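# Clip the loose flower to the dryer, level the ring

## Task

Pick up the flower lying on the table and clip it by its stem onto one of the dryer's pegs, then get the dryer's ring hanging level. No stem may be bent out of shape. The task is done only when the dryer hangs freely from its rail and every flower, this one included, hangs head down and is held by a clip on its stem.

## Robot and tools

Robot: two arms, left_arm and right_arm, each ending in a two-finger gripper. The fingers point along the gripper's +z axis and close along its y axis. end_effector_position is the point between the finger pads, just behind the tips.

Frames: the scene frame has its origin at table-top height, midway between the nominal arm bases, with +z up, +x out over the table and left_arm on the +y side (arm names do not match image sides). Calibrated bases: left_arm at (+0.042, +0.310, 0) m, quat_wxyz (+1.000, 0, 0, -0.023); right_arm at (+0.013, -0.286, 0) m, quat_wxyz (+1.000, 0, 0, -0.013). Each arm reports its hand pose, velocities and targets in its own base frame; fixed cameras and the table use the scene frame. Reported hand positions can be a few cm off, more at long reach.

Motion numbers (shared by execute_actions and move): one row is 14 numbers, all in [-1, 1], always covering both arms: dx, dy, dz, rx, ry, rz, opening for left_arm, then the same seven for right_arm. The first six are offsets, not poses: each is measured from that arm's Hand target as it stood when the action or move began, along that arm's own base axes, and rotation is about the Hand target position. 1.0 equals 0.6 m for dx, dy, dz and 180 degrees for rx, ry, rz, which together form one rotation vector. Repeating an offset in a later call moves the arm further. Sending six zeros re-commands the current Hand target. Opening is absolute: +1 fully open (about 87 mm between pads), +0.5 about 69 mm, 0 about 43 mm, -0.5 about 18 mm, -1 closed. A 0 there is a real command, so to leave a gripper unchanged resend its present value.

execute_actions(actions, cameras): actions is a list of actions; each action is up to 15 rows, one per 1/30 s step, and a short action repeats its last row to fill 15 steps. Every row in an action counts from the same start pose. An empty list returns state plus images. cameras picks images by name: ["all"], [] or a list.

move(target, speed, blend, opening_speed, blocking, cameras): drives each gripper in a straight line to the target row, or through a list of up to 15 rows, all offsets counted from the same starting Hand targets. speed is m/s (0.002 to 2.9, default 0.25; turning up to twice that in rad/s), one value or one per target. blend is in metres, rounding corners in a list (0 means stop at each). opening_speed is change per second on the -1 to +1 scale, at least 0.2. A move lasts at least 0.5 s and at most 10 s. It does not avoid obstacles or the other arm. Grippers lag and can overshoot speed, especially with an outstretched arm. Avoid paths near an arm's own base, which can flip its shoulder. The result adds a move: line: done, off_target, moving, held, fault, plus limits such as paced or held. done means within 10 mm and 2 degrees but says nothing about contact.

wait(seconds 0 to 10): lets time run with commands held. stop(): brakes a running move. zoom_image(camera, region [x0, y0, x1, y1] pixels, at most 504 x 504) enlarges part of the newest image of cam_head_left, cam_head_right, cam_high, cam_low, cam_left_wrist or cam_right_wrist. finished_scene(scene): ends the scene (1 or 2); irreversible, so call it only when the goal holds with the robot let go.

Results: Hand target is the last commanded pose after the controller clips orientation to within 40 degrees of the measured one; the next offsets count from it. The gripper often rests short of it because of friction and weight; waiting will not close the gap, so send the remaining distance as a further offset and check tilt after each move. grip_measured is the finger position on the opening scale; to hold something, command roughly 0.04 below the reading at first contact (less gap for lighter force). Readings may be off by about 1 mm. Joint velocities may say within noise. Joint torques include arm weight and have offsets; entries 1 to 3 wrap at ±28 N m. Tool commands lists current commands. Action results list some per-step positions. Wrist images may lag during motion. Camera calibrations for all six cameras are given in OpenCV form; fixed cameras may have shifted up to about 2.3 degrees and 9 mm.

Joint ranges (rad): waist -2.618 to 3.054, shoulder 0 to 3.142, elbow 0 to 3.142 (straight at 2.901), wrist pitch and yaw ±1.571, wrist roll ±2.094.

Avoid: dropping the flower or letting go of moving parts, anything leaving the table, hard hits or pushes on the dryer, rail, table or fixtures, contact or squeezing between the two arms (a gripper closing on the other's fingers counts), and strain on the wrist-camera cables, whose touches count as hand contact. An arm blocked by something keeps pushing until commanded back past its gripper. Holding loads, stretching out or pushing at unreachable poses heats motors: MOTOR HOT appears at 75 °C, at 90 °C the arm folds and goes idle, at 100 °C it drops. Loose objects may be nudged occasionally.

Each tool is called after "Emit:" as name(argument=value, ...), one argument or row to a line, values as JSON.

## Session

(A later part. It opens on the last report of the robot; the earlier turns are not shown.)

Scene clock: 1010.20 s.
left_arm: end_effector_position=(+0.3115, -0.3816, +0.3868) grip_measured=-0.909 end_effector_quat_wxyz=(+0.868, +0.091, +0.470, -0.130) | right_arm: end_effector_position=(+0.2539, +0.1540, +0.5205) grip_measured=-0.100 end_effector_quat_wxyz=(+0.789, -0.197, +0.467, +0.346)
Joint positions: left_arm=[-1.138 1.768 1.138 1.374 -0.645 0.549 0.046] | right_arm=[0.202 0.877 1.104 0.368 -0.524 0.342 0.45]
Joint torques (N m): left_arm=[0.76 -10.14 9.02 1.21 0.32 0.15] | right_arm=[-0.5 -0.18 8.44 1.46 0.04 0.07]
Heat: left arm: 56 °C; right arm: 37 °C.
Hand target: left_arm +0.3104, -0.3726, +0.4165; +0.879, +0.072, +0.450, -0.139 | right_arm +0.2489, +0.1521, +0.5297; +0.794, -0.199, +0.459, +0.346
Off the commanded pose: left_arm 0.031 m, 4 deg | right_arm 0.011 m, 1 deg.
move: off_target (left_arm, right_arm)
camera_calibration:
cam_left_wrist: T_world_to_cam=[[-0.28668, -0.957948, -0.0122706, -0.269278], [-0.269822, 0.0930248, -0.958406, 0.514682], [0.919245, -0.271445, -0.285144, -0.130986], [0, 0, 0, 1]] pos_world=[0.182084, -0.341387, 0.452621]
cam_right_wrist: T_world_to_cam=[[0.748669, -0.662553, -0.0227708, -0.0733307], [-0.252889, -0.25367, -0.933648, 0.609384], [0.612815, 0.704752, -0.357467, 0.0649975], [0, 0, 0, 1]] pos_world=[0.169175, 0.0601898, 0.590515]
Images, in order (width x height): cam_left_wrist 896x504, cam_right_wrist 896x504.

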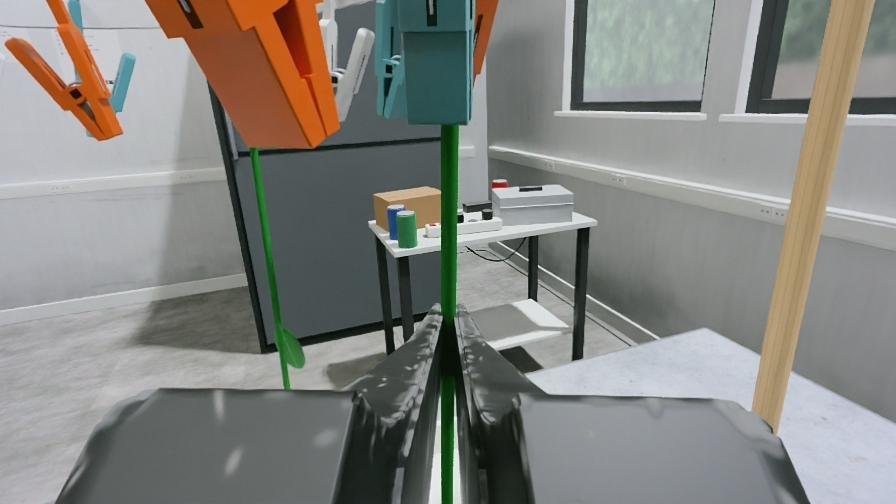

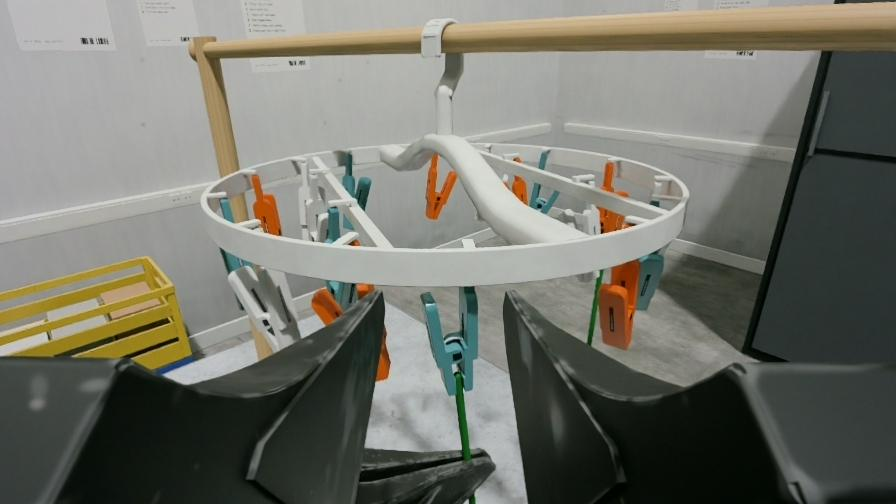

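Emit:
move(
  target=[
    [0, 0, 0, 0, 0, 0, -0.3, 0, 0, 0, 0, 0, 0, -0.1],
    [-0.1167, 0.0383, 0.0, 0, 0, 0, -0.3, 0, 0, 0, 0, 0, 0, -0.1],
    [-0.1667, 0.12, -0.02, 0, 0, 0, -0.3, -0.05, -0.05, 0.0, 0, 0, 0, -0.1],
  ],
  speed=0.06,
  opening_speed=0.3,
  blend=[0, 0.02, 0],
  cameras=["cam_left_wrist", "cam_right_wrist"],
)

Scene clock: 1017.90 s.
left_arm: end_effector_position=(+0.2164, -0.3201, +0.3873) grip_measured=-0.300 end_effector_quat_wxyz=(+0.866, +0.122, +0.468, -0.123) | right_arm: end_effector_position=(+0.2214, +0.1227, +0.5279) grip_measured=-0.100 end_effector_quat_wxyz=(+0.791, -0.195, +0.465, +0.347)
Joint positions: left_arm=[-1.354 1.433 0.783 1.479 -0.766 0.761 0.35] | right_arm=[-0.034 0.774 1.084 0.396 -0.709 0.522 0.45]
Joint torques (N m): left_arm=[-0.87 -6.76 4.93 2.1 0.05 0.22] | right_arm=[-0.49 0.85 5.38 1.45 0.08 0.04]
Heat: left arm: 56 °C; right arm: 37 °C.
Hand target: left_arm +0.2104, -0.3006, +0.4047; +0.879, +0.072, +0.450, -0.139 | right_arm +0.2189, +0.1221, +0.5297; +0.794, -0.199, +0.459, +0.345
Off the commanded pose: left_arm 0.027 m, 7 deg | right_arm 0.003 m, 1 deg.
joint sent to its limit (left arm) — joint 4 (wrist pitch), upper limit. The joint targets still meet the commanded pose.
move: off_target (left_arm)
camera_calibration:
cam_left_wrist: T_world_to_cam=[[-0.301788, -0.950598, -0.0727197, -0.208531], [-0.257665, 0.154763, -0.95376, 0.49914], [0.917896, -0.269096, -0.291641, -0.0232324], [0, 0, 0, 1]] pos_world=[0.0870037, -0.281729, 0.45412]
cam_right_wrist: T_world_to_cam=[[0.748723, -0.662454, -0.023829, -0.0691476], [-0.249169, -0.247943, -0.936183, 0.599974], [0.61427, 0.70688, -0.350704, 0.105471], [0, 0, 0, 1]] pos_world=[0.13648, 0.0283963, 0.597027]
Images, in order (width x height): cam_left_wrist 896x504, cam_right_wrist 896x504.

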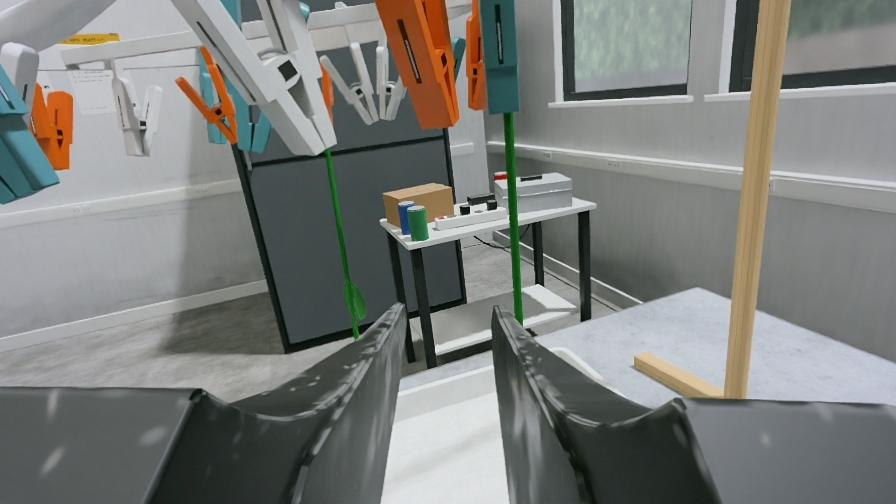

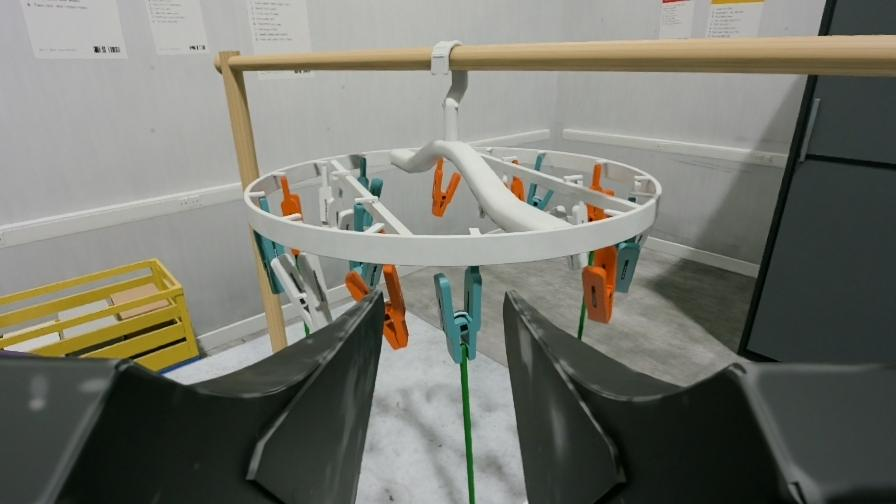

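Emit:
move(
  target=[-0.05, 0.30, -0.08, 0, 0, 0, -0.3, -0.08, -0.08, 0.0, 0, 0, 0, -0.1],
  speed=0.15,
  cameras=["cam_right_wrist", "cam_low", "cam_high", "cam_head_left"],
)

Emit:
zoom_image(
  camera="cam_right_wrist",
  region=[200, 0, 700, 500],
)

Scene clock: 1022.60 s.
left_arm: end_effector_position=(+0.1814, -0.1214, +0.3543) grip_measured=-0.300 end_effector_quat_wxyz=(+0.877, +0.075, +0.456, -0.131) | right_arm: end_effector_position=(+0.1735, +0.0718, +0.5269) grip_measured=-0.100 end_effector_quat_wxyz=(+0.792, -0.181, +0.461, +0.357)
Joint positions: left_arm=[-1.276 0.386 0.216 1.056 -0.74 0.705 0.35] | right_arm=[-0.768 0.823 0.957 1.427 -1.036 1.611 0.45]
Joint torques (N m): left_arm=[0.77 1.42 6 0.96 0.43 -0.09] | right_arm=[-0.59 2.86 7.32 0.18 0.29 0.05]
Heat: left arm: 55 °C; right arm: 37 °C.
Hand target: left_arm +0.1804, -0.1205, +0.3566; +0.879, +0.072, +0.450, -0.139 | right_arm +0.1709, +0.0741, +0.5297; +0.794, -0.199, +0.459, +0.346
Off the commanded pose: left_arm 0.003 m, 1 deg | right_arm 0.004 m, 3 deg.
move: off_target (right_arm)
camera_calibration:
cam_right_wrist: T_world_to_cam=[[0.750692, -0.658522, -0.0530077, -0.0521438], [-0.255656, -0.215578, -0.942426, 0.576553], [0.609181, 0.721023, -0.330188, 0.159519], [0, 0, 0, 1]] pos_world=[0.0893669, -0.0250627, 0.593265]
Images, in order (width x height): cam_head_left 504x504, cam_high 504x504, cam_low 504x504, cam_right_wrist 896x504.

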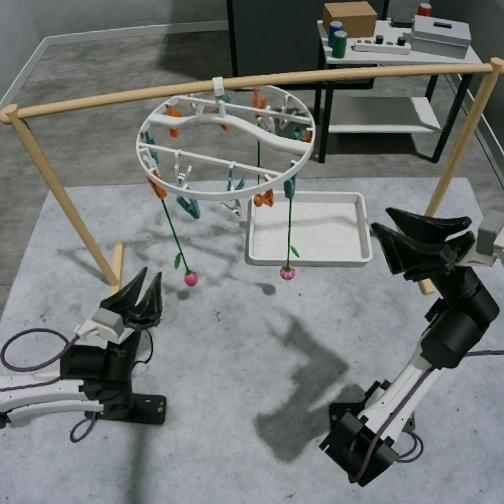

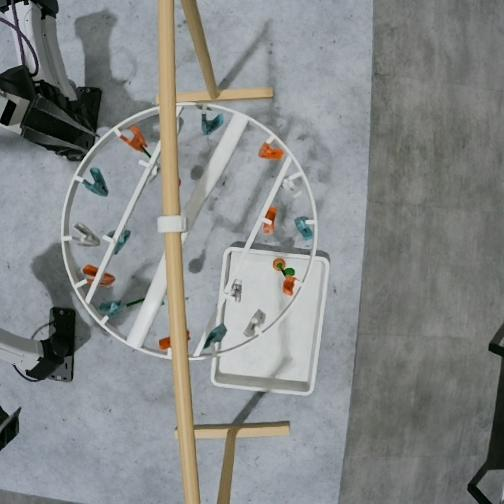

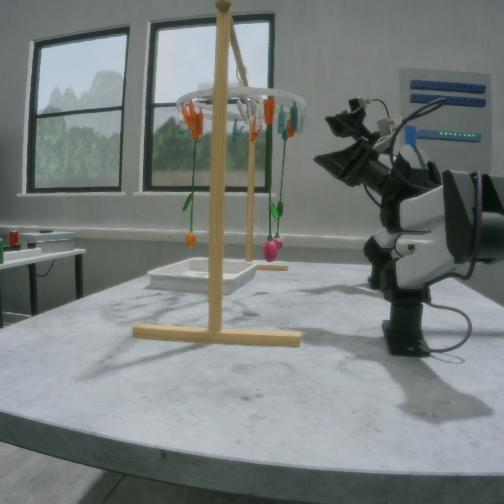

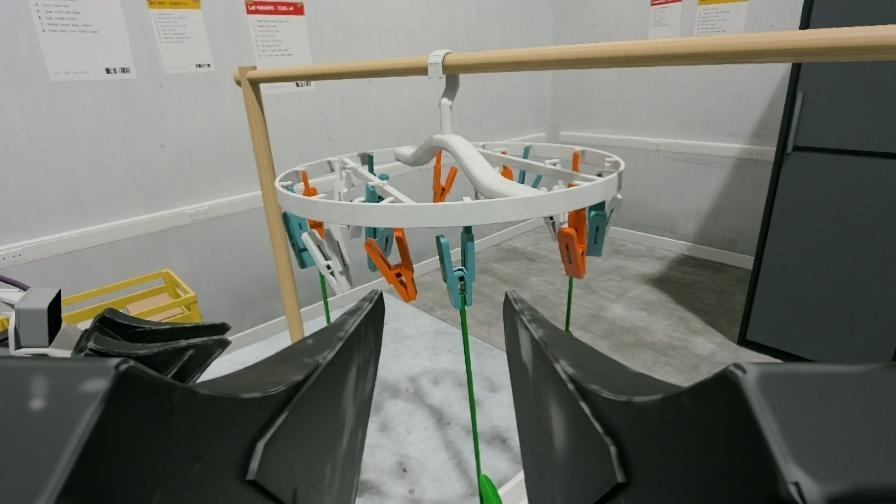

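Scaled by 1.008 from the camera's 896x504 image, which has a finer 1280x720 frame.

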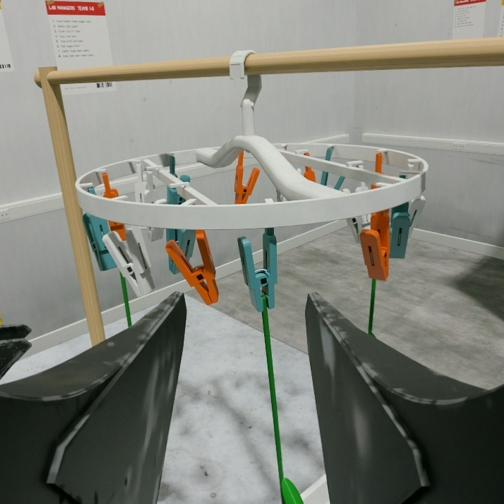

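Emit:
zoom_image(
  camera="cam_right_wrist",
  region=[260, 40, 640, 240],
)

Emit:
zoom_image(
  camera="cam_low",
  region=[160, 60, 320, 160],
)

Emit:
zoom_image(
  camera="cam_head_left",
  region=[120, 70, 330, 220],
)

Scaled by 1.326 from the camera's 896x504 image, which has a finer 1280x720 frame.

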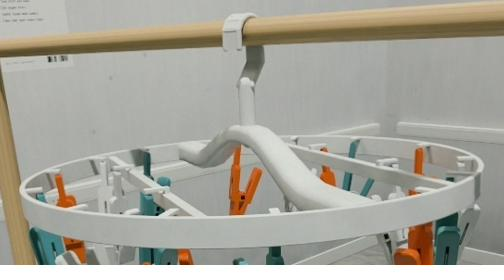

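Scaled by 3.150 from the camera's 504x504 image, which has a finer 720x720 frame.

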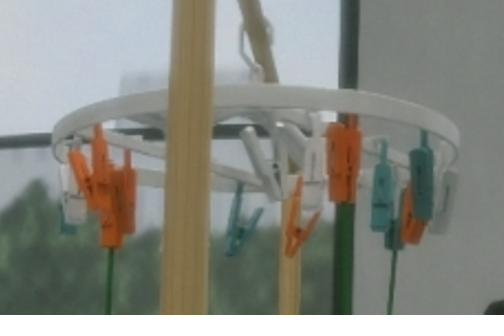

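Scaled by 2.400 from the camera's 504x504 image, which has a finer 720x720 frame.

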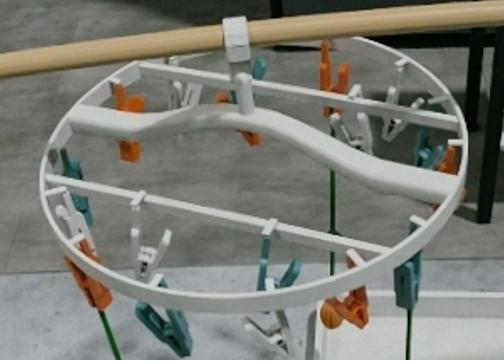

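Emit:
finished_scene(
  scene=1,
)

The scene is finished: the task was done.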